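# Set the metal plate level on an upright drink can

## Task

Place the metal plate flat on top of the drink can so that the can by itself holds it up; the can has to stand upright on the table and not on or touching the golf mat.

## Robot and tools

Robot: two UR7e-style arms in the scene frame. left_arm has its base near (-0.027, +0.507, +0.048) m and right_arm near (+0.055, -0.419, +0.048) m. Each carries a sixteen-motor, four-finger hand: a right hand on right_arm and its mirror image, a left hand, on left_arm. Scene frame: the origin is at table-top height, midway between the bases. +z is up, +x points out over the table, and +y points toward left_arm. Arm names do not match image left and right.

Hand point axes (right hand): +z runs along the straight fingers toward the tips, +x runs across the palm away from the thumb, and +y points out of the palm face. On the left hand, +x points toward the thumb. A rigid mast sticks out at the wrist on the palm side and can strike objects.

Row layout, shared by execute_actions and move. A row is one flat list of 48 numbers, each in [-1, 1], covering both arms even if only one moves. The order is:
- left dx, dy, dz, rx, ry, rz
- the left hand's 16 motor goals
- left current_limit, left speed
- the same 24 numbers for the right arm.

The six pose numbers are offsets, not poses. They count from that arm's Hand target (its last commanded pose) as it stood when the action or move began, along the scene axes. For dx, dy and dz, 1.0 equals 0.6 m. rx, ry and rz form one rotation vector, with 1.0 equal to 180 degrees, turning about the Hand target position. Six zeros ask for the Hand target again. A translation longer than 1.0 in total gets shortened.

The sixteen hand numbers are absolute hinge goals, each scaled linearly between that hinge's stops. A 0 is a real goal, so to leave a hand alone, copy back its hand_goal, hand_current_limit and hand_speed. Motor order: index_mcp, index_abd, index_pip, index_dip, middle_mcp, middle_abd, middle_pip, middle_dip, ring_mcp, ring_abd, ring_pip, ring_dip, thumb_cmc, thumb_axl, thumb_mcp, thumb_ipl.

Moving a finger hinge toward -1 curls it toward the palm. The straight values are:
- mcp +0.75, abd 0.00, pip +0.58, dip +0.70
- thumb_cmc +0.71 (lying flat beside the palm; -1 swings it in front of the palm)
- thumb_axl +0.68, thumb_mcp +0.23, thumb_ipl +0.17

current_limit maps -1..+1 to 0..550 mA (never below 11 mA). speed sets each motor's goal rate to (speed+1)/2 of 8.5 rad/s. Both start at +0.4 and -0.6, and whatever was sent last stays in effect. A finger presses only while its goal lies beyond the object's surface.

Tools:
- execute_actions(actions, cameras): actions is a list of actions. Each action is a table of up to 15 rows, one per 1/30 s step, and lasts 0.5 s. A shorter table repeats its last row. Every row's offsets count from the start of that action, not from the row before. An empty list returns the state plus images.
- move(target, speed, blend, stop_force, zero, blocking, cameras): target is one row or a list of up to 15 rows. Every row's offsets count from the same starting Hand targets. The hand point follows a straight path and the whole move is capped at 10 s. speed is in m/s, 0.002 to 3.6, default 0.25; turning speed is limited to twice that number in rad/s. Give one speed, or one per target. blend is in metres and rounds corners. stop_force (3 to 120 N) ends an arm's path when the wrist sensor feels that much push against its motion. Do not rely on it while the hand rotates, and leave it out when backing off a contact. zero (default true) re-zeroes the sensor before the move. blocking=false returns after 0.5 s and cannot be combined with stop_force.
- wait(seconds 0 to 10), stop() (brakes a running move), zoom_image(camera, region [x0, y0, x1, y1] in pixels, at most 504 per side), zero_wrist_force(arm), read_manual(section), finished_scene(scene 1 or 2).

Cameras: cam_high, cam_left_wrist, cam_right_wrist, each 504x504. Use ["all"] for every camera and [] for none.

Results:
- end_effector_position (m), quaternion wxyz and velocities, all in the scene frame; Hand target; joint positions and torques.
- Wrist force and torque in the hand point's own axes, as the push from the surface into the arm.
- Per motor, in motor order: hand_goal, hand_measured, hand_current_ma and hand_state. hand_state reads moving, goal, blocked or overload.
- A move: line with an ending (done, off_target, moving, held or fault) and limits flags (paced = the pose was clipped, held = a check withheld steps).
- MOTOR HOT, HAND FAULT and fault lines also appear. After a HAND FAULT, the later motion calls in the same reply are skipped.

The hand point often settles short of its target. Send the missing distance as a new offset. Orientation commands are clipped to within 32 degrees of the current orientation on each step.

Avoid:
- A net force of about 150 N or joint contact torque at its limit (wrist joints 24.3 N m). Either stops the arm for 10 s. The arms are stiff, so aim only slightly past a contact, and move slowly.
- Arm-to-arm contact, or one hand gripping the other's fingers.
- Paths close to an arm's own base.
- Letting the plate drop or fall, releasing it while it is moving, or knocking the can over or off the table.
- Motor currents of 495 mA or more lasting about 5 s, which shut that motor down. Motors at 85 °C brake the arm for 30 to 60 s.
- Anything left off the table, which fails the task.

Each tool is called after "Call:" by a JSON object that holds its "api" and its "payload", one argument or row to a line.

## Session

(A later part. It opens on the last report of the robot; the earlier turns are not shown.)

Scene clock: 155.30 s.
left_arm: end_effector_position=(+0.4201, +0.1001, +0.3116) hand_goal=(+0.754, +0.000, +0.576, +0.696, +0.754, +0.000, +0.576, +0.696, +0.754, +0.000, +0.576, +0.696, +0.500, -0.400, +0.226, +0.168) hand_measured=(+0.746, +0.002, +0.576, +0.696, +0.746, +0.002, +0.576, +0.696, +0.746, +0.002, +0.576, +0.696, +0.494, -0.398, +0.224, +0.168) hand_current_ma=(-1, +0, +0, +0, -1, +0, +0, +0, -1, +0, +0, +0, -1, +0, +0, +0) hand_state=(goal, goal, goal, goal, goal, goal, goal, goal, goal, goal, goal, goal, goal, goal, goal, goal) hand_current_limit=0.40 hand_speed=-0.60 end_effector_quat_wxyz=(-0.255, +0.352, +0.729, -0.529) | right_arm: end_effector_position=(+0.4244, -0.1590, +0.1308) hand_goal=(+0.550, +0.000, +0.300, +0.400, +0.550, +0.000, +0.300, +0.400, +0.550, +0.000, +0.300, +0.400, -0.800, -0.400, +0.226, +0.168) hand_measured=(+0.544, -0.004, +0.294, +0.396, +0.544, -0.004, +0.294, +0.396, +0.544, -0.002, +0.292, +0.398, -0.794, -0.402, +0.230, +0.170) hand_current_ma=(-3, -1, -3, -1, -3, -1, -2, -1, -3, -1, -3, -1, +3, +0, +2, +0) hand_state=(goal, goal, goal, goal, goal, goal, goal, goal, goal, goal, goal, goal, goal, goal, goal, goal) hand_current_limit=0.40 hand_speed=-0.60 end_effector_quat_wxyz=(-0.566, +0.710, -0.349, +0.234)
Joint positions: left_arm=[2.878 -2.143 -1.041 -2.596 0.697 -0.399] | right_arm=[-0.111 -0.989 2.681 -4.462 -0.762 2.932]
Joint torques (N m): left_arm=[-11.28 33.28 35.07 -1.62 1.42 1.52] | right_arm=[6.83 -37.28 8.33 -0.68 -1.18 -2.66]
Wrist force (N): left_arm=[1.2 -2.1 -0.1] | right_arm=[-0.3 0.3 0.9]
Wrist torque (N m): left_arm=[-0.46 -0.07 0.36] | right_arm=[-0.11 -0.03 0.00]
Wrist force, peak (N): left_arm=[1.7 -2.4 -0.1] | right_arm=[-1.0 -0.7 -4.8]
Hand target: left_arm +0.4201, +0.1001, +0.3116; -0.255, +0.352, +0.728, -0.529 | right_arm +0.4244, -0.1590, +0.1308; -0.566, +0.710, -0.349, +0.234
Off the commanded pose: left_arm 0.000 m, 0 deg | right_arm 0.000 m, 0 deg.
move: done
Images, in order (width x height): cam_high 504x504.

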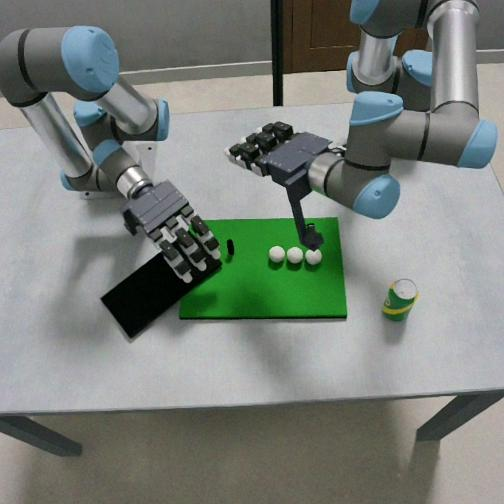

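Call:
{"api": "move", "payload": {
  "target": [
    [0.005,-0.2,-0.1,0,0,0,0.466,0,0.504,0.522,0.466,0,0.504,0.522,0.466,0,0.504,0.522,0.5,-0.4,0.226,0.168,0.4,-0.6,0.1833,-0.2183,0,-0.0223,-0.0043,-0.0104,0.48,0,0.4,0.507,0.48,0,0.4,0.507,0.48,0,0.4,0.507,-0.8,-0.4,0.226,0.168,0.4,-0.6]
  ],
  "speed": 0.15
}}

Call:
{"api": "move", "payload": {
  "target": [
    [0.0067,-0.2333,-0.1858,0,0,0,0.466,0,0.504,0.522,0.466,0,0.504,0.522,0.466,0,0.504,0.522,-0.8,-0.4,0.226,0.168,0.4,-0.6,0,0,-0.1567,0,0,0,0.48,0,0.4,0.507,0.48,0,0.4,0.507,0.48,0,0.4,0.507,-0.8,-0.4,0.226,0.168,0.4,-0.6]
  ],
  "speed": 0.08,
  "stop_force": 5,
  "cameras": ["cam_high"]
}}

Call:
{"api": "zoom_image", "payload": {
  "camera": "cam_high",
  "region": [50, 160, 250, 360]
}}

Scene clock: 157.70 s.
left_arm: end_effector_position=(+0.4231, -0.0198, +0.2516) hand_goal=(+0.466, +0.000, +0.504, +0.522, +0.466, +0.000, +0.504, +0.522, +0.466, +0.000, +0.504, +0.522, +0.500, -0.400, +0.226, +0.168) hand_measured=(+0.460, +0.002, +0.504, +0.524, +0.460, +0.002, +0.504, +0.524, +0.460, +0.002, +0.504, +0.524, +0.494, -0.398, +0.224, +0.168) hand_current_ma=(-1, +0, +0, +0, -1, +0, +0, +0, -1, +0, +0, +0, -1, +0, +0, +0) hand_state=(goal, goal, goal, goal, goal, goal, goal, goal, goal, goal, goal, goal, goal, goal, goal, goal) hand_current_limit=0.40 hand_speed=-0.60 end_effector_quat_wxyz=(-0.255, +0.352, +0.728, -0.529) | right_arm: end_effector_position=(+0.5343, -0.2899, +0.1308) hand_goal=(+0.480, +0.000, +0.400, +0.508, +0.480, +0.000, +0.400, +0.508, +0.480, +0.000, +0.400, +0.508, -0.800, -0.400, +0.226, +0.168) hand_measured=(+0.474, -0.004, +0.392, +0.504, +0.474, -0.004, +0.394, +0.504, +0.474, -0.002, +0.392, +0.504, -0.794, -0.402, +0.230, +0.170) hand_current_ma=(-3, -1, -3, -1, -3, -1, -3, -1, -3, -1, -3, -1, +2, +0, +2, +0) hand_state=(goal, goal, goal, goal, goal, goal, goal, goal, goal, goal, goal, goal, goal, goal, goal, goal) hand_current_limit=0.40 hand_speed=-0.60 end_effector_quat_wxyz=(-0.539, +0.722, -0.348, +0.260)
Joint positions: left_arm=[2.719 -2.313 -0.928 -2.422 0.562 -0.543] | right_arm=[-0.424 -1.069 2.503 -3.99 -0.539 2.626]
Joint torques (N m): left_arm=[-10.87 39 34.7 1.47 -2.97 -2.14] | right_arm=[-8.28 -39.23 -10.02 -0.64 3.54 -2.92]
Wrist force (N): left_arm=[1.3 -1.9 -0.4] | right_arm=[-0.2 0.9 1.1]
Wrist torque (N m): left_arm=[-0.37 -0.04 0.46] | right_arm=[0.03 -0.02 0.01]
Wrist force, peak (N): left_arm=[1.3 -2.8 -0.5] | right_arm=[-1.3 0.8 1.0]
Hand target: left_arm +0.4231, -0.0199, +0.2516; -0.255, +0.352, +0.728, -0.529 | right_arm +0.5344, -0.2899, +0.1308; -0.539, +0.722, -0.348, +0.260
Off the commanded pose: left_arm 0.000 m, 0 deg | right_arm 0.000 m, 0 deg.
move: done

Scene clock: 161.13 s.
left_arm: end_effector_position=(+0.4272, -0.1598, +0.1401) hand_goal=(+0.466, +0.000, +0.504, +0.522, +0.466, +0.000, +0.504, +0.522, +0.466, +0.000, +0.504, +0.522, -0.800, -0.400, +0.226, +0.168) hand_measured=(+0.460, +0.002, +0.504, +0.524, +0.460, +0.002, +0.504, +0.524, +0.460, +0.002, +0.504, +0.524, -0.794, -0.398, +0.224, +0.168) hand_current_ma=(-1, +0, +0, +0, -1, +0, +0, +0, -1, +0, +0, +0, +1, +0, +0, +0) hand_state=(goal, goal, goal, goal, goal, goal, goal, goal, goal, goal, goal, goal, goal, goal, goal, goal) hand_current_limit=0.40 hand_speed=-0.60 end_effector_quat_wxyz=(-0.255, +0.352, +0.728, -0.529) | right_arm: end_effector_position=(+0.5344, -0.2900, +0.0368) hand_goal=(+0.480, +0.000, +0.400, +0.508, +0.480, +0.000, +0.400, +0.508, +0.480, +0.000, +0.400, +0.508, -0.800, -0.400, +0.226, +0.168) hand_measured=(+0.474, -0.004, +0.394, +0.504, +0.474, -0.004, +0.394, +0.504, +0.474, -0.002, +0.392, +0.504, -0.794, -0.402, +0.230, +0.170) hand_current_ma=(-3, -1, -3, -1, -3, -1, -2, -1, -3, -1, -3, -1, +2, +0, +2, +0) hand_state=(goal, goal, goal, goal, goal, goal, goal, goal, goal, goal, goal, goal, goal, goal, goal, goal) hand_current_limit=0.40 hand_speed=-0.60 end_effector_quat_wxyz=(-0.539, +0.722, -0.348, +0.260)
Joint positions: left_arm=[2.564 -2.618 -0.68 -2.18 0.444 -0.752] | right_arm=[-0.424 -0.71 2.445 -4.291 -0.539 2.625]
Joint torques (N m): left_arm=[-11.62 47.51 35.16 -0.17 -3.2 -2.15] | right_arm=[6.13 -25.16 -4.48 -3.3 3.55 2.85]
Wrist force (N): left_arm=[1.1 -1.8 0.0] | right_arm=[0.0 0.9 1.0]
Wrist torque (N m): left_arm=[-0.41 -0.04 0.37] | right_arm=[0.01 -0.10 -0.06]
Wrist force, peak (N): left_arm=[1.5 -2.3 -0.6] | right_arm=[-0.6 1.2 1.2]
Hand target: left_arm +0.4272, -0.1598, +0.1401; -0.255, +0.352, +0.728, -0.529 | right_arm +0.5344, -0.2899, +0.0368; -0.539, +0.722, -0.348, +0.260
Off the commanded pose: left_arm 0.000 m, 0 deg | right_arm 0.000 m, 0 deg.
move: done
Images, in order (width x height): cam_high 504x504.

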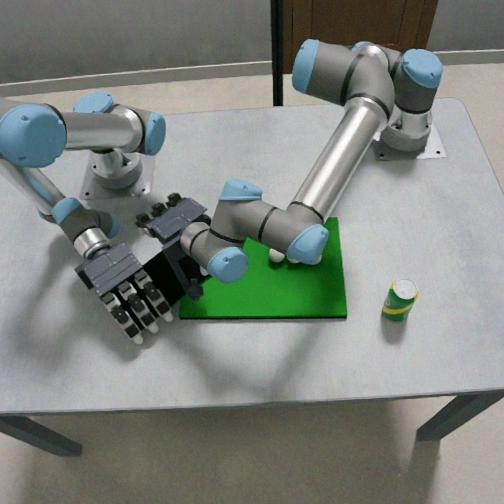

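Scaled by 2.520 from the camera's 504x504 image, which has a finer 720x720 frame.

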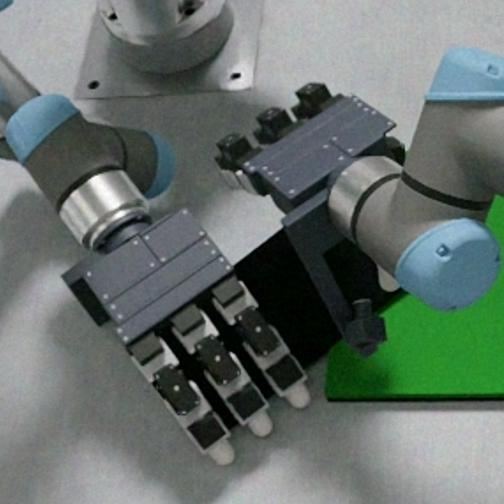

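Call:
{"api": "move", "payload": {
  "target": [
    [0,0,-0.15,0,0,0,0.466,0,0.504,0.522,0.466,0,0.504,0.522,0.466,0,0.504,0.522,-0.8,-0.4,0.226,0.168,0.4,-0.6,0,0,-0.003,0,0,0,0.48,0,0.4,0.507,0.48,0,0.4,0.507,0.48,0,0.4,0.507,-0.8,-0.4,0.226,0.168,0.4,-0.6]
  ],
  "speed": 0.06,
  "stop_force": 4,
  "cameras": ["cam_high"]
}}

Call:
{"api": "zoom_image", "payload": {
  "camera": "cam_high",
  "region": [50, 160, 250, 360]
}}

Scene clock: 164.13 s.
left_arm: end_effector_position=(+0.4272, -0.1598, +0.0501) hand_goal=(+0.466, +0.000, +0.504, +0.522, +0.466, +0.000, +0.504, +0.522, +0.466, +0.000, +0.504, +0.522, -0.800, -0.400, +0.226, +0.168) hand_measured=(+0.460, +0.002, +0.504, +0.524, +0.460, +0.002, +0.504, +0.524, +0.460, +0.002, +0.504, +0.524, -0.794, -0.398, +0.224, +0.168) hand_current_ma=(-1, +0, +0, +0, -1, +0, +0, +0, -1, +0, +0, +0, +1, +0, +0, +0) hand_state=(goal, goal, goal, goal, goal, goal, goal, goal, goal, goal, goal, goal, goal, goal, goal, goal) hand_current_limit=0.40 hand_speed=-0.60 end_effector_quat_wxyz=(-0.255, +0.352, +0.728, -0.529) | right_arm: end_effector_position=(+0.5344, -0.2899, +0.0350) hand_goal=(+0.480, +0.000, +0.400, +0.508, +0.480, +0.000, +0.400, +0.508, +0.480, +0.000, +0.400, +0.508, -0.800, -0.400, +0.226, +0.168) hand_measured=(+0.474, -0.004, +0.394, +0.504, +0.474, -0.004, +0.394, +0.504, +0.474, -0.002, +0.392, +0.504, -0.794, -0.402, +0.230, +0.170) hand_current_ma=(-3, -1, -3, -1, -3, -1, -2, -1, -3, -1, -3, -1, +2, +0, +2, +0) hand_state=(goal, goal, goal, goal, goal, goal, goal, goal, goal, goal, goal, goal, goal, goal, goal, goal) hand_current_limit=0.40 hand_speed=-0.60 end_effector_quat_wxyz=(-0.539, +0.722, -0.348, +0.260)
Joint positions: left_arm=[2.564 -2.694 -0.767 -2.019 0.444 -0.752] | right_arm=[-0.424 -0.704 2.443 -4.296 -0.539 2.625]
Joint torques (N m): left_arm=[6.92 47.01 9.65 2.19 -3.13 -1.97] | right_arm=[6.24 -26.1 -3.8 -3.22 3.18 1.58]
Wrist force (N): left_arm=[1.6 -3.4 -0.7] | right_arm=[0.2 0.9 0.9]
Wrist torque (N m): left_arm=[-0.55 -0.12 0.37] | right_arm=[0.02 -0.12 -0.04]
Wrist force, peak (N): left_arm=[1.6 -3.7 -0.7] | right_arm=[0.1 1.2 1.1]
Hand target: left_arm +0.4272, -0.1598, +0.0501; -0.255, +0.352, +0.728, -0.529 | right_arm +0.5344, -0.2899, +0.0350; -0.539, +0.722, -0.348, +0.260
Off the commanded pose: left_arm 0.000 m, 0 deg | right_arm 0.000 m, 0 deg.
move: done
Images, in order (width x height): cam_high 504x504.

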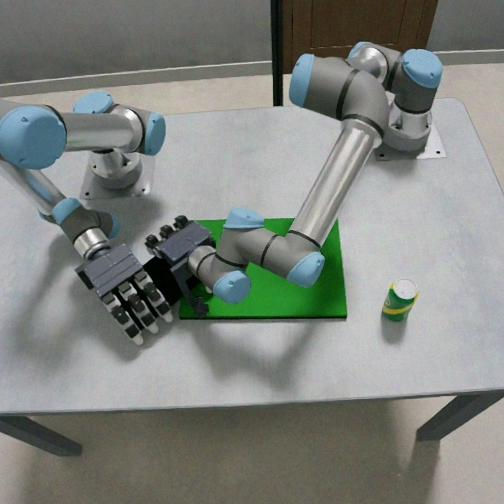

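Scaled by 2.520 from the camera's 504x504 image, which has a finer 720x720 frame.

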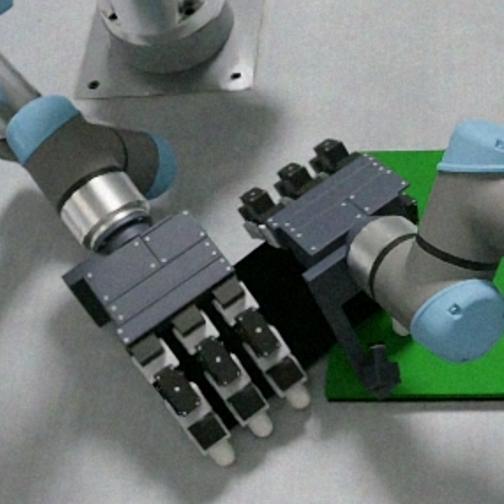

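Call:
{"api": "move", "payload": {
  "target": [
    [0,0,0.0017,0,0,0,0.466,0,0.504,0.522,0.466,0,0.504,0.522,0.466,0,0.504,0.522,-0.8,-0.4,0.226,0.168,0.4,-0.6,0.0261,0.0207,0,0,0,0,0.48,0,0.4,0.507,0.48,0,0.4,0.507,0.48,0,0.4,0.507,-0.8,-0.4,0.226,0.168,0.4,-0.6]
  ],
  "speed": 0.02,
  "stop_force": 3
}}

Call:
{"api": "move", "payload": {
  "target": [
    [-0.0261,-0.0207,0,0,0,0,0.466,0,0.504,0.522,0.466,0,0.504,0.522,0.466,0,0.504,0.522,-0.8,-0.4,0.226,0.168,0.4,-0.6,0,0,0,0,0,0,0.48,0,0.4,0.507,0.48,0,0.4,0.507,0.48,0,0.4,0.507,-0.8,-0.4,0.226,0.168,0.4,-0.6]
  ],
  "speed": 0.02,
  "stop_force": 3,
  "cameras": ["cam_high"]
}}

Scene clock: 167.33 s.
left_arm: end_effector_position=(+0.4272, -0.1598, +0.0511) hand_goal=(+0.466, +0.000, +0.504, +0.522, +0.466, +0.000, +0.504, +0.522, +0.466, +0.000, +0.504, +0.522, -0.800, -0.400, +0.226, +0.168) hand_measured=(+0.460, +0.002, +0.504, +0.524, +0.460, +0.002, +0.504, +0.524, +0.460, +0.002, +0.504, +0.524, -0.794, -0.398, +0.226, +0.168) hand_current_ma=(-1, +0, +0, +0, -1, +0, +0, +0, -1, +0, +0, +0, +0, +0, +0, +0) hand_state=(goal, goal, goal, goal, goal, goal, goal, goal, goal, goal, goal, goal, goal, goal, goal, goal) hand_current_limit=0.40 hand_speed=-0.60 end_effector_quat_wxyz=(-0.255, +0.352, +0.728, -0.529) | right_arm: end_effector_position=(+0.5393, -0.2860, +0.0350) hand_goal=(+0.480, +0.000, +0.400, +0.508, +0.480, +0.000, +0.400, +0.508, +0.480, +0.000, +0.400, +0.508, -0.800, -0.400, +0.226, +0.168) hand_measured=(+0.474, -0.002, +0.394, +0.504, +0.474, -0.004, +0.394, +0.504, +0.474, -0.002, +0.394, +0.504, -0.796, -0.402, +0.228, +0.170) hand_current_ma=(-3, -1, -3, -1, -3, -1, -2, -1, -3, -1, -3, -1, +1, +0, +1, +0) hand_state=(goal, goal, goal, goal, goal, goal, goal, goal, goal, goal, goal, goal, goal, goal, goal, goal) hand_current_limit=0.40 hand_speed=-0.60 end_effector_quat_wxyz=(-0.539, +0.722, -0.348, +0.260)
Joint positions: left_arm=[2.564 -2.693 -0.766 -2.02 0.444 -0.752] | right_arm=[-0.406 -0.704 2.426 -4.294 -0.554 2.644]
Joint torques (N m): left_arm=[-7.6 66.75 34.04 -0.36 -3.09 -1.84] | right_arm=[-8.01 -26.66 8.64 -3.2 3.62 -2.68]
Wrist force (N): left_arm=[1.2 -2.0 -0.3] | right_arm=[0.0 0.8 0.9]
Wrist torque (N m): left_arm=[-0.41 -0.07 0.37] | right_arm=[0.04 -0.08 0.03]
Wrist force, peak (N): left_arm=[1.6 -3.8 -0.7] | right_arm=[0.7 2.8 -2.3]
Hand target: left_arm +0.4272, -0.1598, +0.0511; -0.255, +0.352, +0.728, -0.529 | right_arm +0.5393, -0.2860, +0.0350; -0.539, +0.722, -0.348, +0.260 (not the last commanded pose)
Off the commanded pose: left_arm 0.000 m, 0 deg | right_arm 0.014 m, 0 deg.
move: contact (right_arm)

Scene clock: 169.37 s.
left_arm: end_effector_position=(+0.4115, -0.1723, +0.0511) hand_goal=(+0.466, +0.000, +0.504, +0.522, +0.466, +0.000, +0.504, +0.522, +0.466, +0.000, +0.504, +0.522, -0.800, -0.400, +0.226, +0.168) hand_measured=(+0.460, +0.002, +0.504, +0.524, +0.460, +0.002, +0.504, +0.524, +0.460, +0.002, +0.504, +0.524, -0.794, -0.398, +0.226, +0.168) hand_current_ma=(-1, +0, +0, +0, -1, +0, +0, +0, -1, +0, +0, +0, +0, +0, +0, +0) hand_state=(goal, goal, goal, goal, goal, goal, goal, goal, goal, goal, goal, goal, goal, goal, goal, goal) hand_current_limit=0.40 hand_speed=-0.60 end_effector_quat_wxyz=(-0.255, +0.352, +0.728, -0.529) | right_arm: end_effector_position=(+0.5393, -0.2860, +0.0350) hand_goal=(+0.480, +0.000, +0.400, +0.508, +0.480, +0.000, +0.400, +0.508, +0.480, +0.000, +0.400, +0.508, -0.800, -0.400, +0.226, +0.168) hand_measured=(+0.474, -0.002, +0.394, +0.504, +0.474, -0.004, +0.394, +0.504, +0.474, -0.002, +0.394, +0.504, -0.796, -0.402, +0.228, +0.170) hand_current_ma=(-3, -1, -3, -1, -3, -1, -2, -1, -3, -1, -3, -1, +1, +0, +1, +0) hand_state=(goal, goal, goal, goal, goal, goal, goal, goal, goal, goal, goal, goal, goal, goal, goal, goal) hand_current_limit=0.40 hand_speed=-0.60 end_effector_quat_wxyz=(-0.539, +0.722, -0.348, +0.260)
Joint positions: left_arm=[2.541 -2.678 -0.802 -1.962 0.429 -0.792] | right_arm=[-0.406 -0.704 2.426 -4.294 -0.554 2.644]
Joint torques (N m): left_arm=[-11.18 65.88 10.06 2.31 -3.27 -2.07] | right_arm=[-7.52 -25.88 8.79 -3.19 3.55 -2.69]
Wrist force (N): left_arm=[1.1 -2.0 -0.4] | right_arm=[0.2 0.9 0.9]
Wrist torque (N m): left_arm=[-0.40 -0.08 0.37] | right_arm=[0.05 -0.11 0.04]
Wrist force, peak (N): left_arm=[1.2 -2.1 -0.3] | right_arm=[0.0 1.1 1.3]
Hand target: left_arm +0.4115, -0.1723, +0.0511; -0.255, +0.352, +0.728, -0.529 | right_arm +0.5393, -0.2860, +0.0350; -0.539, +0.722, -0.348, +0.260
Off the commanded pose: left_arm 0.000 m, 0 deg | right_arm 0.000 m, 0 deg.
move: done
Images, in order (width x height): cam_high 504x504.

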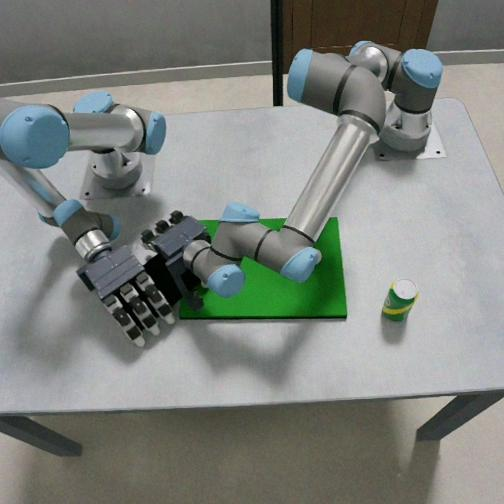

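Call:
{"api": "move", "payload": {
  "target": [
    [-0.0235,-0.0186,0,0,0,0,0.466,0,0.504,0.522,0.466,0,0.504,0.522,0.466,0,0.504,0.522,-0.8,-0.4,0.226,0.168,0.4,-0.6,0,0,0,0,0,0,0.48,0,0.4,0.507,0.48,0,0.4,0.507,0.48,0,0.4,0.507,-0.8,-0.4,0.226,0.168,0.4,-0.6]
  ],
  "speed": 0.02,
  "stop_force": 3,
  "cameras": ["cam_high"]
}}

Call:
{"api": "zoom_image", "payload": {
  "camera": "cam_high",
  "region": [50, 180, 220, 350]
}}

Scene clock: 171.07 s.
left_arm: end_effector_position=(+0.4083, -0.1748, +0.0511) hand_goal=(+0.466, +0.000, +0.504, +0.522, +0.466, +0.000, +0.504, +0.522, +0.466, +0.000, +0.504, +0.522, -0.800, -0.400, +0.226, +0.168) hand_measured=(+0.460, +0.002, +0.504, +0.524, +0.460, +0.002, +0.504, +0.524, +0.460, +0.002, +0.504, +0.524, -0.794, -0.398, +0.228, +0.168) hand_current_ma=(-1, +0, +0, +0, -1, +0, +0, +0, -1, +0, +0, +0, +1, +0, +0, +0) hand_state=(goal, goal, goal, goal, goal, goal, goal, goal, goal, goal, goal, goal, goal, goal, goal, goal) hand_current_limit=0.40 hand_speed=-0.60 end_effector_quat_wxyz=(-0.256, +0.352, +0.728, -0.529) | right_arm: end_effector_position=(+0.5393, -0.2860, +0.0350) hand_goal=(+0.480, +0.000, +0.400, +0.508, +0.480, +0.000, +0.400, +0.508, +0.480, +0.000, +0.400, +0.508, -0.800, -0.400, +0.226, +0.168) hand_measured=(+0.474, -0.002, +0.394, +0.504, +0.474, -0.004, +0.394, +0.504, +0.474, -0.002, +0.394, +0.504, -0.796, -0.402, +0.228, +0.170) hand_current_ma=(-3, -1, -3, -1, -3, -1, -2, -1, -3, -1, -3, -1, +1, +0, +1, +0) hand_state=(goal, goal, goal, goal, goal, goal, goal, goal, goal, goal, goal, goal, goal, goal, goal, goal) hand_current_limit=0.40 hand_speed=-0.60 end_effector_quat_wxyz=(-0.539, +0.722, -0.348, +0.260)
Joint positions: left_arm=[2.536 -2.676 -0.809 -1.951 0.425 -0.8] | right_arm=[-0.406 -0.704 2.426 -4.294 -0.554 2.644]
Joint torques (N m): left_arm=[13.35 47.77 34.21 -0.13 0.83 1.95] | right_arm=[-7.49 -26.4 8.99 -3.15 3.58 -2.68]
Wrist force (N): left_arm=[1.3 -1.8 -0.3] | right_arm=[0.1 0.9 0.9]
Wrist torque (N m): left_arm=[-0.41 -0.10 0.28] | right_arm=[0.03 -0.10 0.03]
Wrist force, peak (N): left_arm=[1.1 0.2 -4.2] | right_arm=[0.1 1.3 1.0]
Hand target: left_arm +0.4083, -0.1748, +0.0511; -0.256, +0.352, +0.728, -0.529 (not the last commanded pose) | right_arm +0.5393, -0.2860, +0.0350; -0.539, +0.722, -0.348, +0.260
Off the commanded pose: left_arm 0.014 m, 0 deg | right_arm 0.000 m, 0 deg.
move: contact (left_arm)
Images, in order (width x height): cam_high 504x504.

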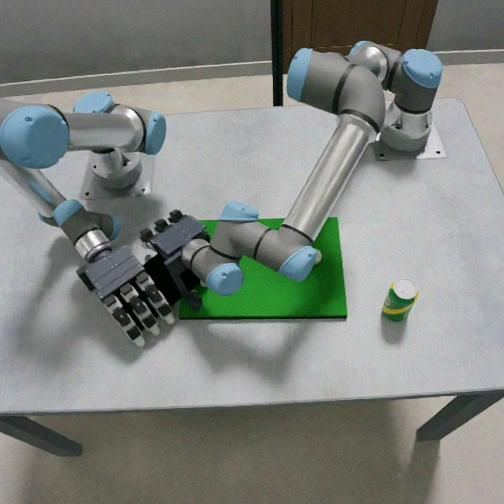

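Scaled by 2.965 from the camera's 504x504 image, which has a finer 720x720 frame.

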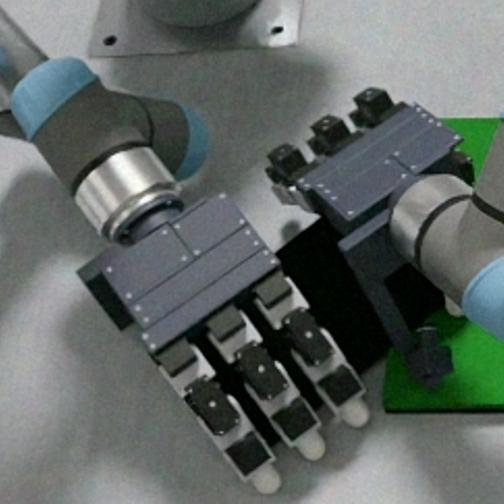

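Call:
{"api": "move", "payload": {
  "target": [
    [0,0,-0.001,0,0,0,0.45,0,0.35,0.27,0.45,0,0.35,0.27,0.45,0,0.35,0.27,-0.8,-0.4,0.226,0.168,0.3,-0.6,0,0,0,0,0,0,0.56,0,0.12,0.22,0.56,0,0.12,0.22,0.56,0,0.12,0.22,-0.8,-0.4,0.226,0.168,0.3,-0.6]
  ],
  "speed": 0.01
}}

Call:
{"api": "execute_actions", "payload": {
  "actions": [
    [[0,0,0,0,0,0,0.42,0,0.2,0.18,0.42,0,0.2,0.18,0.42,0,0.2,0.18,-0.8,-0.4,0.226,0.168,0.3,-0.6,0,0,0,0,0,0,0.52,0,0.02,0.16,0.52,0,0.02,0.16,0.52,0,0.02,0.16,-0.8,-0.4,0.226,0.168,0.3,-0.6]],
    [[0,0,0,0,0,0,0.42,0,0.2,0.18,0.42,0,0.2,0.18,0.42,0,0.2,0.18,-0.8,-0.4,0.226,0.168,0.3,-0.6,0,0,0,0,0,0,0.52,0,0.02,0.16,0.52,0,0.02,0.16,0.52,0,0.02,0.16,-0.8,-0.4,0.226,0.168,0.3,-0.6]]
  ],
  "cameras": ["cam_high"]
}}

Call:
{"api": "zoom_image", "payload": {
  "camera": "cam_high",
  "region": [50, 180, 220, 350]
}}

Scene clock: 172.23 s.
left_arm: end_effector_position=(+0.4084, -0.1748, +0.0506) hand_goal=(+0.450, +0.000, +0.350, +0.270, +0.450, +0.000, +0.350, +0.270, +0.450, +0.000, +0.350, +0.270, -0.800, -0.400, +0.226, +0.168) hand_measured=(+0.452, +0.002, +0.356, +0.280, +0.446, +0.002, +0.352, +0.276, +0.444, +0.002, +0.352, +0.274, -0.794, -0.398, +0.228, +0.168) hand_current_ma=(+0, +0, +0, +1, +0, +0, +0, +1, -1, +0, +0, +0, +0, +0, +0, +0) hand_state=(goal, goal, goal, goal, goal, goal, goal, goal, goal, goal, goal, goal, goal, goal, goal, goal) hand_current_limit=0.30 hand_speed=-0.60 end_effector_quat_wxyz=(-0.255, +0.352, +0.728, -0.529) | right_arm: end_effector_position=(+0.5393, -0.2860, +0.0350) hand_goal=(+0.560, +0.000, +0.120, +0.220, +0.560, +0.000, +0.120, +0.220, +0.560, +0.000, +0.120, +0.220, -0.800, -0.400, +0.226, +0.168) hand_measured=(+0.562, -0.002, +0.154, +0.246, +0.566, -0.002, +0.154, +0.250, +0.568, -0.002, +0.162, +0.248, -0.794, -0.402, +0.230, +0.170) hand_current_ma=(+1, -1, +40, +25, +3, -1, +41, +35, +4, -1, +58, +31, +3, +0, +2, +0) hand_state=(goal, goal, blocked, blocked, goal, goal, blocked, blocked, goal, goal, blocked, blocked, goal, goal, goal, goal) hand_current_limit=0.30 hand_speed=-0.60 end_effector_quat_wxyz=(-0.539, +0.722, -0.348, +0.260)
Joint positions: left_arm=[2.536 -2.677 -0.809 -1.95 0.425 -0.8] | right_arm=[-0.406 -0.704 2.426 -4.294 -0.554 2.644]
Joint torques (N m): left_arm=[13.54 47.49 9.18 2.57 0.69 1.9] | right_arm=[-7.17 -30.56 7.8 -2.65 3.23 -2.3]
Wrist force (N): left_arm=[1.5 -2.8 0.3] | right_arm=[0.6 4.8 0.7]
Wrist torque (N m): left_arm=[-0.38 -0.10 0.27] | right_arm=[0.02 -0.19 0.12]
Wrist force, peak (N): left_arm=[1.5 -3.0 0.4] | right_arm=[0.7 5.2 0.9]
Hand target: left_arm +0.4083, -0.1748, +0.0505; -0.256, +0.352, +0.728, -0.529 | right_arm +0.5393, -0.2860, +0.0350; -0.539, +0.722, -0.348, +0.260
Off the commanded pose: left_arm 0.000 m, 0 deg | right_arm 0.000 m, 0 deg.
move: done

Scene clock: 173.43 s.
left_arm: end_effector_position=(+0.4083, -0.1748, +0.0505) hand_goal=(+0.420, +0.000, +0.200, +0.180, +0.420, +0.000, +0.200, +0.180, +0.420, +0.000, +0.200, +0.180, -0.800, -0.400, +0.226, +0.168) hand_measured=(+0.470, +0.010, +0.308, +0.232, +0.470, +0.008, +0.296, +0.240, +0.462, +0.008, +0.306, +0.240, -0.800, -0.398, +0.226, +0.168) hand_current_ma=(+42, +1, +167, +41, +42, +1, +133, +51, +28, +1, +162, +51, +0, +0, +0, +0) hand_state=(blocked, goal, blocked, blocked, blocked, goal, blocked, blocked, blocked, goal, blocked, blocked, goal, goal, goal, goal) hand_current_limit=0.30 hand_speed=-0.60 end_effector_quat_wxyz=(-0.256, +0.352, +0.728, -0.529) | right_arm: end_effector_position=(+0.5393, -0.2860, +0.0350) hand_goal=(+0.520, +0.000, +0.020, +0.160, +0.520, +0.000, +0.020, +0.160, +0.520, +0.000, +0.020, +0.160, -0.800, -0.400, +0.226, +0.168) hand_measured=(+0.564, -0.010, +0.144, +0.230, +0.570, -0.010, +0.134, +0.238, +0.568, -0.010, +0.144, +0.228, -0.788, -0.400, +0.232, +0.170) hand_current_ma=(+67, -5, +329, +133, +83, -5, +287, +155, +80, -4, +327, +129, +7, +0, +4, +0) hand_state=(blocked, goal, blocked, blocked, blocked, goal, blocked, blocked, blocked, goal, blocked, blocked, goal, goal, goal, goal) hand_current_limit=0.30 hand_speed=-0.60 end_effector_quat_wxyz=(-0.539, +0.722, -0.348, +0.260)
Joint positions: left_arm=[2.536 -2.677 -0.809 -1.95 0.425 -0.8] | right_arm=[-0.406 -0.704 2.426 -4.294 -0.554 2.644]
Joint torques (N m): left_arm=[12.41 67.99 19.6 2.83 -4.03 1.06] | right_arm=[-1.43 -37.79 6.62 -1.45 2.27 -1.56]
Wrist force (N): left_arm=[2.5 2.1 4.9] | right_arm=[3.3 5.3 6.0]
Wrist torque (N m): left_arm=[-0.77 0.18 0.21] | right_arm=[-0.50 -0.01 0.15]
Wrist force, peak (N): left_arm=[4.3 -1.1 6.9] | right_arm=[4.9 6.5 7.2]
Hand target: left_arm +0.4083, -0.1748, +0.0505; -0.256, +0.352, +0.728, -0.529 | right_arm +0.5393, -0.2860, +0.0350; -0.539, +0.722, -0.348, +0.260
Off the commanded pose: left_arm 0.000 m, 0 deg | right_arm 0.000 m, 0 deg.
Images, in order (width x height): cam_high 504x504.

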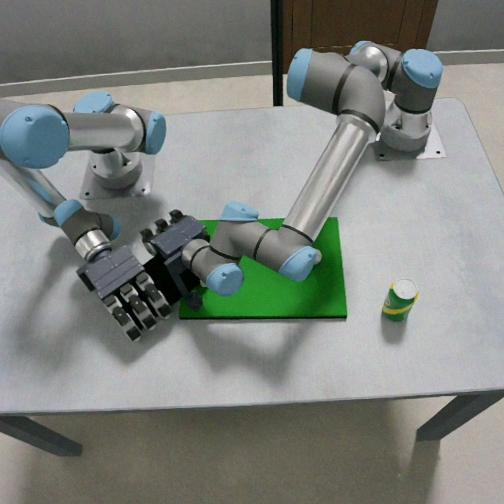

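Scaled by 2.965 from the camera's 504x504 image, which has a finer 720x720 frame.

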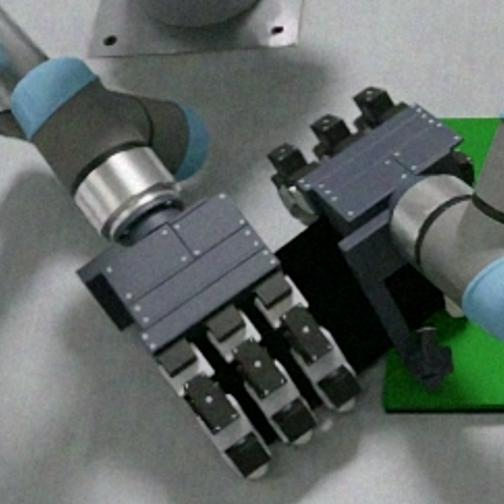

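Call:
{"api": "execute_actions", "payload": {
  "actions": [
    [[0,0,0,0,0,0,0.42,0,0.5,0.38,0.42,0,0.5,0.38,0.42,0,0.5,0.38,-0.8,-0.4,0.226,0.168,0.3,-0.6,0,0,0,0,0,0,0.52,0,0.02,0.16,0.52,0,0.02,0.16,0.52,0,0.02,0.16,-0.8,-0.4,0.226,0.168,0.3,-0.6]],
    [[0,0,0,0,0,0,0.34,0,0.5,0.38,0.34,0,0.5,0.38,0.34,0,0.5,0.38,-0.8,-0.4,0.226,0.168,0.3,-0.6,0,0,0,0,0,0,0.52,0,0.02,0.16,0.52,0,0.02,0.16,0.52,0,0.02,0.16,-0.8,-0.4,0.226,0.168,0.3,-0.6]],
    [[0,0,0,0,0,0,0.31,0,0.36,0.28,0.31,0,0.36,0.28,0.31,0,0.36,0.28,-0.8,-0.4,0.226,0.168,0.3,-0.6,0,0,0,0,0,0,0.52,0,0.02,0.16,0.52,0,0.02,0.16,0.52,0,0.02,0.16,-0.8,-0.4,0.226,0.168,0.3,-0.6]],
    [[0,0,0,0,0,0,0.27,0,0.26,0.2,0.27,0,0.26,0.2,0.27,0,0.26,0.2,-0.8,-0.4,0.226,0.168,0.3,-0.6,0,0,0,0,0,0,0.52,0,0.02,0.16,0.52,0,0.02,0.16,0.52,0,0.02,0.16,-0.8,-0.4,0.226,0.168,0.3,-0.6]]
  ],
  "cameras": ["cam_high"]
}}

Scene clock: 176.57 s.
left_arm: end_effector_position=(+0.4083, -0.1747, +0.0504) hand_goal=(+0.270, +0.000, +0.260, +0.200, +0.270, +0.000, +0.260, +0.200, +0.270, +0.000, +0.260, +0.200, -0.800, -0.400, +0.226, +0.168) hand_measured=(+0.368, +0.008, +0.438, +0.282, +0.372, +0.008, +0.412, +0.298, +0.356, +0.006, +0.436, +0.300, -0.800, -0.400, +0.228, +0.168) hand_current_ma=(+154, +1, +358, +95, +166, +1, +326, +139, +118, +1, +358, +143, +0, +0, +0, +0) hand_state=(blocked, goal, blocked, blocked, blocked, goal, blocked, blocked, blocked, goal, blocked, blocked, goal, goal, goal, goal) hand_current_limit=0.30 hand_speed=-0.60 end_effector_quat_wxyz=(-0.256, +0.352, +0.728, -0.529) | right_arm: end_effector_position=(+0.5393, -0.2860, +0.0350) hand_goal=(+0.520, +0.000, +0.020, +0.160, +0.520, +0.000, +0.020, +0.160, +0.520, +0.000, +0.020, +0.160, -0.800, -0.400, +0.226, +0.168) hand_measured=(+0.568, -0.010, +0.140, +0.230, +0.572, -0.010, +0.130, +0.238, +0.570, -0.010, +0.140, +0.228, -0.786, -0.400, +0.234, +0.170) hand_current_ma=(+78, -5, +312, +133, +91, -5, +271, +155, +85, -5, +309, +128, +10, +0, +5, +1) hand_state=(blocked, goal, blocked, blocked, blocked, goal, blocked, blocked, blocked, goal, blocked, blocked, goal, goal, goal, goal) hand_current_limit=0.30 hand_speed=-0.60 end_effector_quat_wxyz=(-0.539, +0.722, -0.348, +0.260)
Joint positions: left_arm=[2.536 -2.677 -0.809 -1.95 0.426 -0.8] | right_arm=[-0.406 -0.704 2.426 -4.294 -0.554 2.644]
Joint torques (N m): left_arm=[-5.33 60.53 33.78 2.15 -3.99 -1.57] | right_arm=[6.6 -43.66 4.21 -2.77 0.5 0.48]
Wrist force (N): left_arm=[2.3 3.5 6.2] | right_arm=[2.4 1.6 6.7]
Wrist torque (N m): left_arm=[-0.79 0.27 0.22] | right_arm=[-0.86 0.09 0.12]
Wrist force, peak (N): left_arm=[2.7 1.6 7.2] | right_arm=[3.4 5.4 6.2]
Hand target: left_arm +0.4083, -0.1748, +0.0505; -0.256, +0.352, +0.728, -0.529 | right_arm +0.5393, -0.2860, +0.0350; -0.539, +0.722, -0.348, +0.260
Off the commanded pose: left_arm 0.000 m, 0 deg | right_arm 0.000 m, 0 deg.
Images, in order (width x height): cam_high 504x504.

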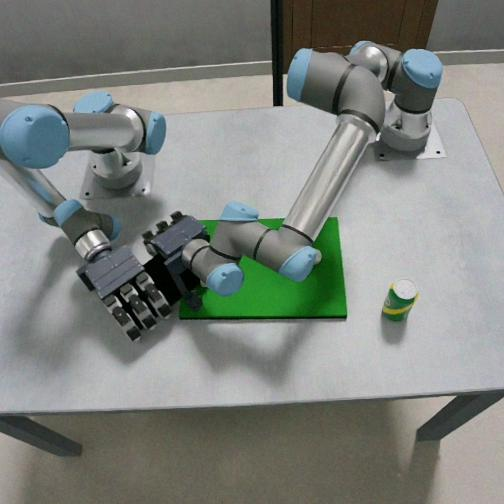

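Call:
{"api": "execute_actions", "payload": {
  "actions": [
    [[0,0,0,0,0,0,0.16,0,0.24,0.16,0.16,0,0.24,0.16,0.16,0,0.24,0.16,-0.8,-0.4,0.226,0.168,0.78,-0.8,0,0,0,0,0,0,0.38,0,-0.04,0.12,0.38,0,-0.04,0.12,0.38,0,-0.04,0.12,-0.8,-0.4,0.226,0.168,0.78,-0.8]],
    [[0,0,0,0,0,0,0.16,0,0.24,0.16,0.16,0,0.24,0.16,0.16,0,0.24,0.16,-0.8,-0.4,0.226,0.168,0.78,-0.8,0,0,0,0,0,0,0.38,0,-0.04,0.12,0.38,0,-0.04,0.12,0.38,0,-0.04,0.12,-0.8,-0.4,0.226,0.168,0.78,-0.8]]
  ]
}}

Scene clock: 177.97 s.
left_arm: end_effector_position=(+0.4083, -0.1748, +0.0505) hand_goal=(+0.160, +0.000, +0.240, +0.160, +0.160, +0.000, +0.240, +0.160, +0.160, +0.000, +0.240, +0.160, -0.800, -0.400, +0.226, +0.168) hand_measured=(+0.368, +0.014, +0.432, +0.262, +0.372, +0.014, +0.406, +0.284, +0.356, +0.012, +0.432, +0.286, -0.800, -0.400, +0.226, +0.168) hand_current_ma=(+489, +2, +489, +148, +489, +2, +395, +220, +489, +2, +490, +230, +0, +0, +0, +0) hand_state=(blocked, goal, blocked, blocked, blocked, goal, blocked, blocked, blocked, goal, blocked, blocked, goal, goal, goal, goal) hand_current_limit=0.78 hand_speed=-0.80 end_effector_quat_wxyz=(-0.256, +0.352, +0.728, -0.529) | right_arm: end_effector_position=(+0.5393, -0.2860, +0.0350) hand_goal=(+0.380, +0.000, -0.040, +0.120, +0.380, +0.000, -0.040, +0.120, +0.380, +0.000, -0.040, +0.120, -0.800, -0.400, +0.226, +0.168) hand_measured=(+0.566, -0.014, +0.138, +0.224, +0.572, -0.014, +0.120, +0.234, +0.568, -0.014, +0.132, +0.216, -0.784, -0.400, +0.234, +0.170) hand_current_ma=(+489, -8, +489, +247, +490, -8, +489, +289, +490, -8, +490, +223, +12, +0, +7, +1) hand_state=(blocked, goal, blocked, blocked, blocked, goal, blocked, blocked, blocked, goal, blocked, blocked, goal, goal, goal, goal) hand_current_limit=0.78 hand_speed=-0.80 end_effector_quat_wxyz=(-0.539, +0.722, -0.348, +0.260)
Joint positions: left_arm=[2.536 -2.677 -0.809 -1.95 0.425 -0.8] | right_arm=[-0.406 -0.704 2.426 -4.294 -0.554 2.644]
Joint torques (N m): left_arm=[-6.37 71.88 35.25 2.78 -4.35 -1.73] | right_arm=[6.91 -44.25 2.09 -3.52 -0.45 1.43]
Wrist force (N): left_arm=[3.6 4.4 7.8] | right_arm=[3.5 -0.5 7.8]
Wrist torque (N m): left_arm=[-0.92 0.42 0.22] | right_arm=[-1.12 0.14 0.10]
Wrist force, peak (N): left_arm=[3.6 4.6 8.1] | right_arm=[3.9 0.4 8.1]
Hand target: left_arm +0.4083, -0.1748, +0.0505; -0.256, +0.352, +0.728, -0.529 | right_arm +0.5393, -0.2860, +0.0350; -0.539, +0.722, -0.348, +0.260
Off the commanded pose: left_arm 0.000 m, 0 deg | right_arm 0.000 m, 0 deg.

Call:
{"api": "move", "payload": {
  "target": [
    [0,0,0.006,0,0,0,0.16,0,0.24,0.16,0.16,0,0.24,0.16,0.16,0,0.24,0.16,-0.8,-0.4,0.226,0.168,0.78,-0.8,0,0,0.006,0,0,0,0.38,0,-0.04,0.12,0.38,0,-0.04,0.12,0.38,0,-0.04,0.12,-0.8,-0.4,0.226,0.168,0.78,-0.8]
  ],
  "speed": 0.01,
  "cameras": ["cam_high"]
}}

Scene clock: 178.97 s.
left_arm: end_effector_position=(+0.4083, -0.1748, +0.0540) hand_goal=(+0.160, +0.000, +0.240, +0.160, +0.160, +0.000, +0.240, +0.160, +0.160, +0.000, +0.240, +0.160, -0.800, -0.400, +0.226, +0.168) hand_measured=(+0.368, +0.016, +0.432, +0.258, +0.372, +0.016, +0.406, +0.280, +0.356, +0.016, +0.432, +0.286, -0.802, -0.400, +0.226, +0.168) hand_current_ma=(+490, +3, +490, +138, +489, +3, +395, +209, +489, +3, +489, +230, +0, +0, +0, +0) hand_state=(blocked, goal, blocked, blocked, blocked, goal, blocked, blocked, blocked, goal, blocked, blocked, goal, goal, goal, goal) hand_current_limit=0.78 hand_speed=-0.80 end_effector_quat_wxyz=(-0.256, +0.352, +0.728, -0.529) | right_arm: end_effector_position=(+0.5393, -0.2860, +0.0385) hand_goal=(+0.380, +0.000, -0.040, +0.120, +0.380, +0.000, -0.040, +0.120, +0.380, +0.000, -0.040, +0.120, -0.800, -0.400, +0.226, +0.168) hand_measured=(+0.566, -0.014, +0.138, +0.224, +0.572, -0.014, +0.116, +0.234, +0.566, -0.014, +0.132, +0.216, -0.782, -0.398, +0.236, +0.172) hand_current_ma=(+490, -8, +490, +247, +490, -8, +481, +289, +490, -8, +489, +221, +15, +0, +9, +1) hand_state=(blocked, goal, blocked, blocked, blocked, goal, blocked, blocked, blocked, goal, blocked, blocked, goal, goal, goal, goal) hand_current_limit=0.78 hand_speed=-0.80 end_effector_quat_wxyz=(-0.539, +0.722, -0.348, +0.260)
Joint positions: left_arm=[2.536 -2.673 -0.807 -1.955 0.425 -0.8] | right_arm=[-0.406 -0.717 2.43 -4.286 -0.554 2.644]
Joint torques (N m): left_arm=[-5.76 72.7 37.97 0.73 -4.34 -1.47] | right_arm=[6.52 -46.94 11.14 -1.62 0.06 2.78]
Wrist force (N): left_arm=[4.6 4.0 5.4] | right_arm=[3.6 8.8 6.9]
Wrist torque (N m): left_arm=[-0.84 0.39 0.24] | right_arm=[-0.22 -0.14 0.21]
Wrist force, peak (N): left_arm=[3.7 4.6 7.9] | right_arm=[3.6 8.8 6.9]
Hand target: left_arm +0.4083, -0.1748, +0.0541; -0.256, +0.352, +0.728, -0.529 | right_arm +0.5393, -0.2860, +0.0386; -0.539, +0.722, -0.348, +0.260
Off the commanded pose: left_arm 0.000 m, 0 deg | right_arm 0.000 m, 0 deg.
move: done
Images, in order (width x height): cam_high 504x504.

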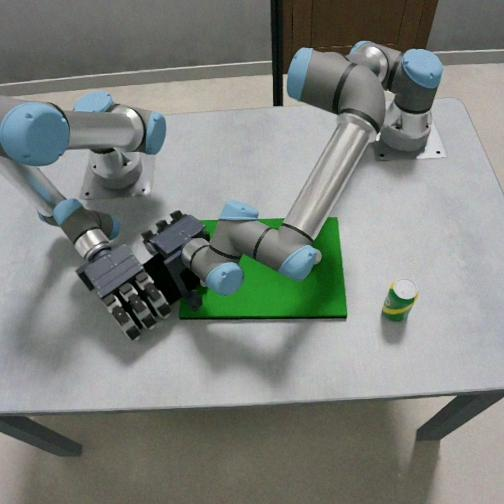

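Call:
{"api": "move", "payload": {
  "target": [
    [0,0,0.012,0,0,0,0.16,0,0.24,0.16,0.16,0,0.24,0.16,0.16,0,0.24,0.16,-0.8,-0.4,0.226,0.168,0.78,-0.8,0,0,0.012,0,0,0,0.38,0,-0.04,0.12,0.38,0,-0.04,0.12,0.38,0,-0.04,0.12,-0.8,-0.4,0.226,0.168,0.78,-0.8]
  ],
  "speed": 0.015,
  "cameras": ["cam_high"]
}}

Call:
{"api": "zoom_image", "payload": {
  "camera": "cam_high",
  "region": [50, 180, 220, 350]
}}

Scene clock: 180.10 s.
left_arm: end_effector_position=(+0.4083, -0.1748, +0.0612) hand_goal=(+0.160, +0.000, +0.240, +0.160, +0.160, +0.000, +0.240, +0.160, +0.160, +0.000, +0.240, +0.160, -0.800, -0.400, +0.226, +0.168) hand_measured=(+0.368, +0.016, +0.432, +0.258, +0.372, +0.016, +0.406, +0.280, +0.356, +0.016, +0.432, +0.286, -0.802, -0.400, +0.226, +0.168) hand_current_ma=(+489, +3, +490, +138, +490, +3, +395, +209, +490, +3, +489, +230, +0, +0, +0, +0) hand_state=(blocked, goal, blocked, blocked, blocked, goal, blocked, blocked, blocked, goal, blocked, blocked, goal, goal, goal, goal) hand_current_limit=0.78 hand_speed=-0.80 end_effector_quat_wxyz=(-0.256, +0.352, +0.728, -0.529) | right_arm: end_effector_position=(+0.5393, -0.2860, +0.0457) hand_goal=(+0.380, +0.000, -0.040, +0.120, +0.380, +0.000, -0.040, +0.120, +0.380, +0.000, -0.040, +0.120, -0.800, -0.400, +0.226, +0.168) hand_measured=(+0.566, -0.014, +0.138, +0.224, +0.572, -0.014, +0.116, +0.234, +0.566, -0.014, +0.132, +0.216, -0.782, -0.398, +0.236, +0.172) hand_current_ma=(+490, -8, +490, +247, +490, -8, +481, +289, +489, -8, +489, +220, +15, +0, +9, +1) hand_state=(blocked, goal, blocked, blocked, blocked, goal, blocked, blocked, blocked, goal, blocked, blocked, goal, goal, goal, goal) hand_current_limit=0.78 hand_speed=-0.80 end_effector_quat_wxyz=(-0.539, +0.722, -0.348, +0.260)
Joint positions: left_arm=[2.536 -2.665 -0.804 -1.967 0.425 -0.8] | right_arm=[-0.406 -0.743 2.437 -4.267 -0.554 2.644]
Joint torques (N m): left_arm=[-6.15 72.07 37.88 0.52 -4.47 -0.79] | right_arm=[5.75 -48.58 9.74 -2.01 1.52 0.07]
Wrist force (N): left_arm=[4.5 3.9 5.4] | right_arm=[3.3 8.8 6.7]
Wrist torque (N m): left_arm=[-0.85 0.41 0.23] | right_arm=[-0.22 -0.08 0.17]
Wrist force, peak (N): left_arm=[4.5 4.3 5.6] | right_arm=[3.5 9.0 6.9]
Hand target: left_arm +0.4083, -0.1748, +0.0613; -0.256, +0.352, +0.728, -0.529 | right_arm +0.5393, -0.2860, +0.0458; -0.539, +0.722, -0.348, +0.260
Off the commanded pose: left_arm 0.000 m, 0 deg | right_arm 0.000 m, 0 deg.
move: done
Images, in order (width x height): cam_high 504x504.

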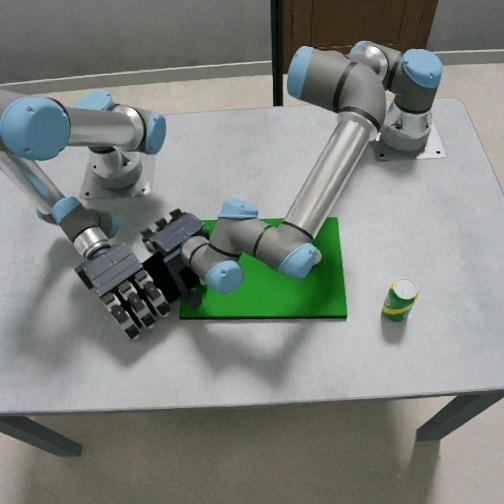

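Scaled by 2.965 from the camera's 504x504 image, which has a finer 720x720 frame.

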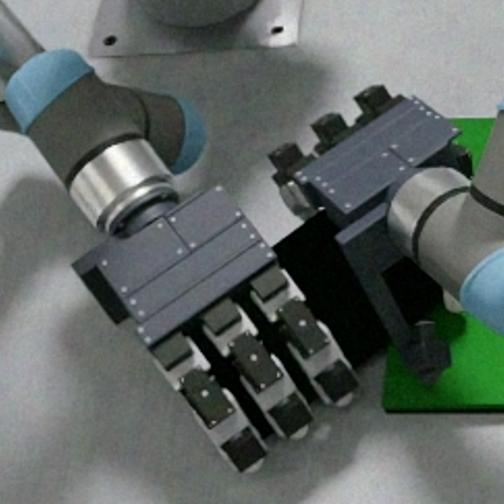

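Call:
{"api": "move", "payload": {
  "target": [
    [0,0,0.225,0,0,0,0.16,0,0.24,0.16,0.16,0,0.24,0.16,0.16,0,0.24,0.16,-0.8,-0.4,0.226,0.168,0.78,-0.8,0,0,0.225,0,0,0,0.38,0,-0.04,0.12,0.38,0,-0.04,0.12,0.38,0,-0.04,0.12,-0.8,-0.4,0.226,0.168,0.78,-0.8]
  ],
  "speed": 0.05,
  "cameras": ["cam_high"]
}}

Call:
{"api": "zoom_image", "payload": {
  "camera": "cam_high",
  "region": [50, 150, 250, 350]
}}

Scene clock: 183.63 s.
left_arm: end_effector_position=(+0.4083, -0.1748, +0.1963) hand_goal=(+0.160, +0.000, +0.240, +0.160, +0.160, +0.000, +0.240, +0.160, +0.160, +0.000, +0.240, +0.160, -0.800, -0.400, +0.226, +0.168) hand_measured=(+0.368, +0.020, +0.432, +0.258, +0.372, +0.020, +0.406, +0.280, +0.356, +0.018, +0.432, +0.286, -0.800, -0.400, +0.226, +0.168) hand_current_ma=(+489, +5, +489, +136, +490, +5, +395, +209, +490, +4, +490, +228, +0, +0, +0, +0) hand_state=(blocked, blocked, blocked, blocked, blocked, blocked, blocked, blocked, blocked, goal, blocked, blocked, goal, goal, goal, goal) hand_current_limit=0.78 hand_speed=-0.80 end_effector_quat_wxyz=(-0.255, +0.352, +0.728, -0.529) | right_arm: end_effector_position=(+0.5393, -0.2860, +0.1808) hand_goal=(+0.380, +0.000, -0.040, +0.120, +0.380, +0.000, -0.040, +0.120, +0.380, +0.000, -0.040, +0.120, -0.800, -0.400, +0.226, +0.168) hand_measured=(+0.564, -0.014, +0.138, +0.222, +0.572, -0.014, +0.116, +0.234, +0.566, -0.014, +0.132, +0.216, -0.782, -0.398, +0.236, +0.172) hand_current_ma=(+490, -8, +490, +245, +490, -8, +480, +289, +489, -8, +490, +220, +15, +0, +9, +1) hand_state=(blocked, goal, blocked, blocked, blocked, goal, blocked, blocked, blocked, goal, blocked, blocked, goal, goal, goal, goal) hand_current_limit=0.78 hand_speed=-0.80 end_effector_quat_wxyz=(-0.539, +0.722, -0.348, +0.260)
Joint positions: left_arm=[2.536 -2.571 -0.636 -2.229 0.425 -0.8] | right_arm=[-0.406 -1.249 2.481 -3.805 -0.554 2.644]
Joint torques (N m): left_arm=[3.43 51.52 38.66 0.43 -0.89 2.2] | right_arm=[-5.5 -36.53 -15.59 -1.03 2.11 -2.44]
Wrist force (N): left_arm=[5.5 3.5 6.0] | right_arm=[4.4 8.5 7.6]
Wrist torque (N m): left_arm=[-0.92 0.43 0.27] | right_arm=[-0.34 -0.03 0.21]
Wrist force, peak (N): left_arm=[5.5 4.1 6.0] | right_arm=[4.7 8.6 7.5]
Hand target: left_arm +0.4083, -0.1748, +0.1963; -0.256, +0.352, +0.728, -0.529 | right_arm +0.5393, -0.2860, +0.1808; -0.539, +0.722, -0.348, +0.260
Off the commanded pose: left_arm 0.000 m, 0 deg | right_arm 0.000 m, 0 deg.
move: done
Images, in order (width x height): cam_high 504x504.

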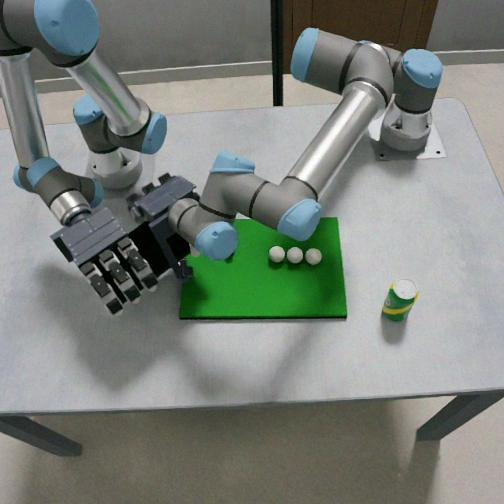

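Scaled by 2.520 from the camera's 504x504 image, which has a finer 720x720 frame.

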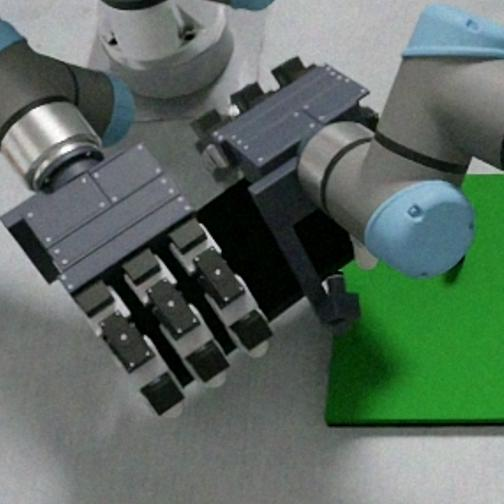

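Call:
{"api": "move", "payload": {
  "target": [
    [0,0.0043,-0.0088,-0.0255,0,0,0.16,0,0.24,0.16,0.16,0,0.24,0.16,0.16,0,0.24,0.16,-0.8,-0.4,0.226,0.168,0.78,-0.8,0,0.0023,0.006,-0.0255,0,0,0.38,0,-0.04,0.12,0.38,0,-0.04,0.12,0.38,0,-0.04,0.12,-0.8,-0.4,0.226,0.168,0.78,-0.8]
  ],
  "speed": 0.03,
  "cameras": ["cam_high"]
}}

Call:
{"api": "zoom_image", "payload": {
  "camera": "cam_high",
  "region": [50, 150, 250, 350]
}}

Scene clock: 185.90 s.
left_arm: end_effector_position=(+0.4083, -0.1722, +0.1911) hand_goal=(+0.160, +0.000, +0.240, +0.160, +0.160, +0.000, +0.240, +0.160, +0.160, +0.000, +0.240, +0.160, -0.800, -0.400, +0.226, +0.168) hand_measured=(+0.368, +0.022, +0.432, +0.254, +0.372, +0.022, +0.406, +0.280, +0.356, +0.020, +0.432, +0.284, -0.800, -0.400, +0.226, +0.168) hand_current_ma=(+489, +5, +489, +129, +490, +5, +395, +209, +489, +4, +490, +223, +0, +0, +0, +0) hand_state=(blocked, blocked, blocked, blocked, blocked, blocked, blocked, blocked, blocked, goal, blocked, blocked, goal, goal, goal, goal) hand_current_limit=0.78 hand_speed=-0.80 end_effector_quat_wxyz=(-0.241, +0.362, +0.707, -0.558) | right_arm: end_effector_position=(+0.5393, -0.2846, +0.1844) hand_goal=(+0.380, +0.000, -0.040, +0.120, +0.380, +0.000, -0.040, +0.120, +0.380, +0.000, -0.040, +0.120, -0.800, -0.400, +0.226, +0.168) hand_measured=(+0.564, -0.014, +0.138, +0.222, +0.572, -0.014, +0.116, +0.234, +0.566, -0.014, +0.132, +0.216, -0.782, -0.398, +0.236, +0.172) hand_current_ma=(+489, -8, +490, +245, +490, -8, +479, +289, +489, -8, +490, +218, +16, +0, +10, +2) hand_state=(blocked, goal, blocked, blocked, blocked, goal, blocked, blocked, blocked, goal, blocked, blocked, goal, goal, goal, goal) hand_current_limit=0.78 hand_speed=-0.80 end_effector_quat_wxyz=(-0.510, +0.743, -0.337, +0.273)
Joint positions: left_arm=[2.551 -2.557 -0.682 -2.281 0.388 -0.659] | right_arm=[-0.367 -1.309 2.481 -3.716 -0.628 2.572]
Joint torques (N m): left_arm=[17.78 56.63 15.17 0.29 -5.07 2.16] | right_arm=[7.16 -37.19 -16.41 -1.53 -0.71 -2.24]
Wrist force (N): left_arm=[4.8 4.2 5.7] | right_arm=[2.8 7.3 7.9]
Wrist torque (N m): left_arm=[-0.87 0.60 0.16] | right_arm=[-0.41 -0.15 0.26]
Wrist force, peak (N): left_arm=[5.1 3.8 6.2] | right_arm=[4.7 9.1 7.8]
Hand target: left_arm +0.4083, -0.1722, +0.1910; -0.241, +0.362, +0.707, -0.558 | right_arm +0.5393, -0.2846, +0.1844; -0.510, +0.743, -0.337, +0.273
Off the commanded pose: left_arm 0.000 m, 0 deg | right_arm 0.000 m, 0 deg.
move: done
Images, in order (width x height): cam_high 504x504.

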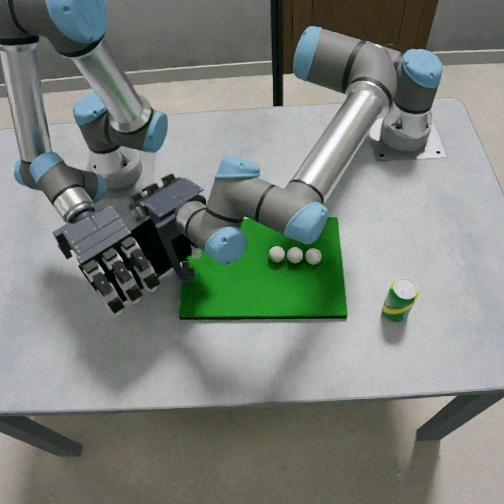

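Scaled by 2.520 from the camera's 504x504 image, which has a finer 720x720 frame.

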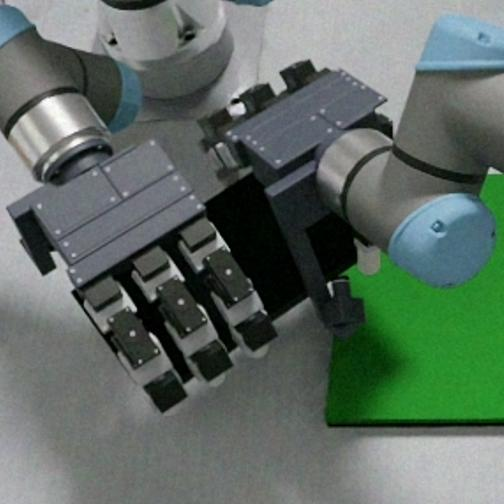

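Call:
{"api": "move", "payload": {
  "target": [
    [0.0365,0.1963,0,0,0,0,0.16,0,0.24,0.16,0.16,0,0.24,0.16,0.16,0,0.24,0.16,-0.8,-0.4,0.226,0.168,0.78,-0.8,0.0365,0.1963,0,0,0,0,0.38,0,-0.04,0.12,0.38,0,-0.04,0.12,0.38,0,-0.04,0.12,-0.8,-0.4,0.226,0.168,0.78,-0.8]
  ],
  "speed": 0.07
}}

Scene clock: 188.63 s.
left_arm: end_effector_position=(+0.4302, -0.0545, +0.1910) hand_goal=(+0.160, +0.000, +0.240, +0.160, +0.160, +0.000, +0.240, +0.160, +0.160, +0.000, +0.240, +0.160, -0.800, -0.400, +0.226, +0.168) hand_measured=(+0.368, +0.024, +0.432, +0.250, +0.372, +0.026, +0.406, +0.280, +0.356, +0.022, +0.432, +0.284, -0.798, -0.400, +0.226, +0.168) hand_current_ma=(+490, +6, +490, +117, +490, +7, +395, +206, +490, +6, +490, +223, +0, +0, +0, +0) hand_state=(blocked, blocked, blocked, blocked, blocked, blocked, blocked, blocked, blocked, blocked, blocked, blocked, goal, goal, goal, goal) hand_current_limit=0.78 hand_speed=-0.80 end_effector_quat_wxyz=(-0.241, +0.362, +0.707, -0.558) | right_arm: end_effector_position=(+0.5612, -0.1669, +0.1844) hand_goal=(+0.380, +0.000, -0.040, +0.120, +0.380, +0.000, -0.040, +0.120, +0.380, +0.000, -0.040, +0.120, -0.800, -0.400, +0.226, +0.168) hand_measured=(+0.564, -0.012, +0.138, +0.220, +0.572, -0.012, +0.114, +0.234, +0.566, -0.010, +0.132, +0.212, -0.780, -0.398, +0.238, +0.172) hand_current_ma=(+490, -5, +490, +234, +489, -6, +471, +289, +490, -5, +489, +204, +19, +1, +12, +2) hand_state=(blocked, goal, blocked, blocked, blocked, goal, blocked, blocked, blocked, goal, blocked, blocked, blocked, goal, goal, goal) hand_current_limit=0.78 hand_speed=-0.80 end_effector_quat_wxyz=(-0.510, +0.743, -0.337, +0.273)
Joint positions: left_arm=[2.695 -2.409 -0.93 -2.371 0.502 -0.45] | right_arm=[-0.014 -1.196 2.326 -3.849 -0.937 2.816]
Joint torques (N m): left_arm=[17.49 66.97 15.18 -0.41 -0.27 2.25] | right_arm=[4.93 -22.71 -16.69 -4.48 -1.11 2.79]
Wrist force (N): left_arm=[3.7 5.5 4.9] | right_arm=[2.3 6.3 6.7]
Wrist torque (N m): left_arm=[-0.55 0.58 0.10] | right_arm=[-0.08 -0.32 0.22]
Wrist force, peak (N): left_arm=[6.8 3.0 6.7] | right_arm=[4.7 7.9 9.5]
Hand target: left_arm +0.4302, -0.0544, +0.1910; -0.241, +0.362, +0.707, -0.558 | right_arm +0.5612, -0.1668, +0.1844; -0.510, +0.743, -0.337, +0.273
Off the commanded pose: left_arm 0.000 m, 0 deg | right_arm 0.000 m, 0 deg.
move: done


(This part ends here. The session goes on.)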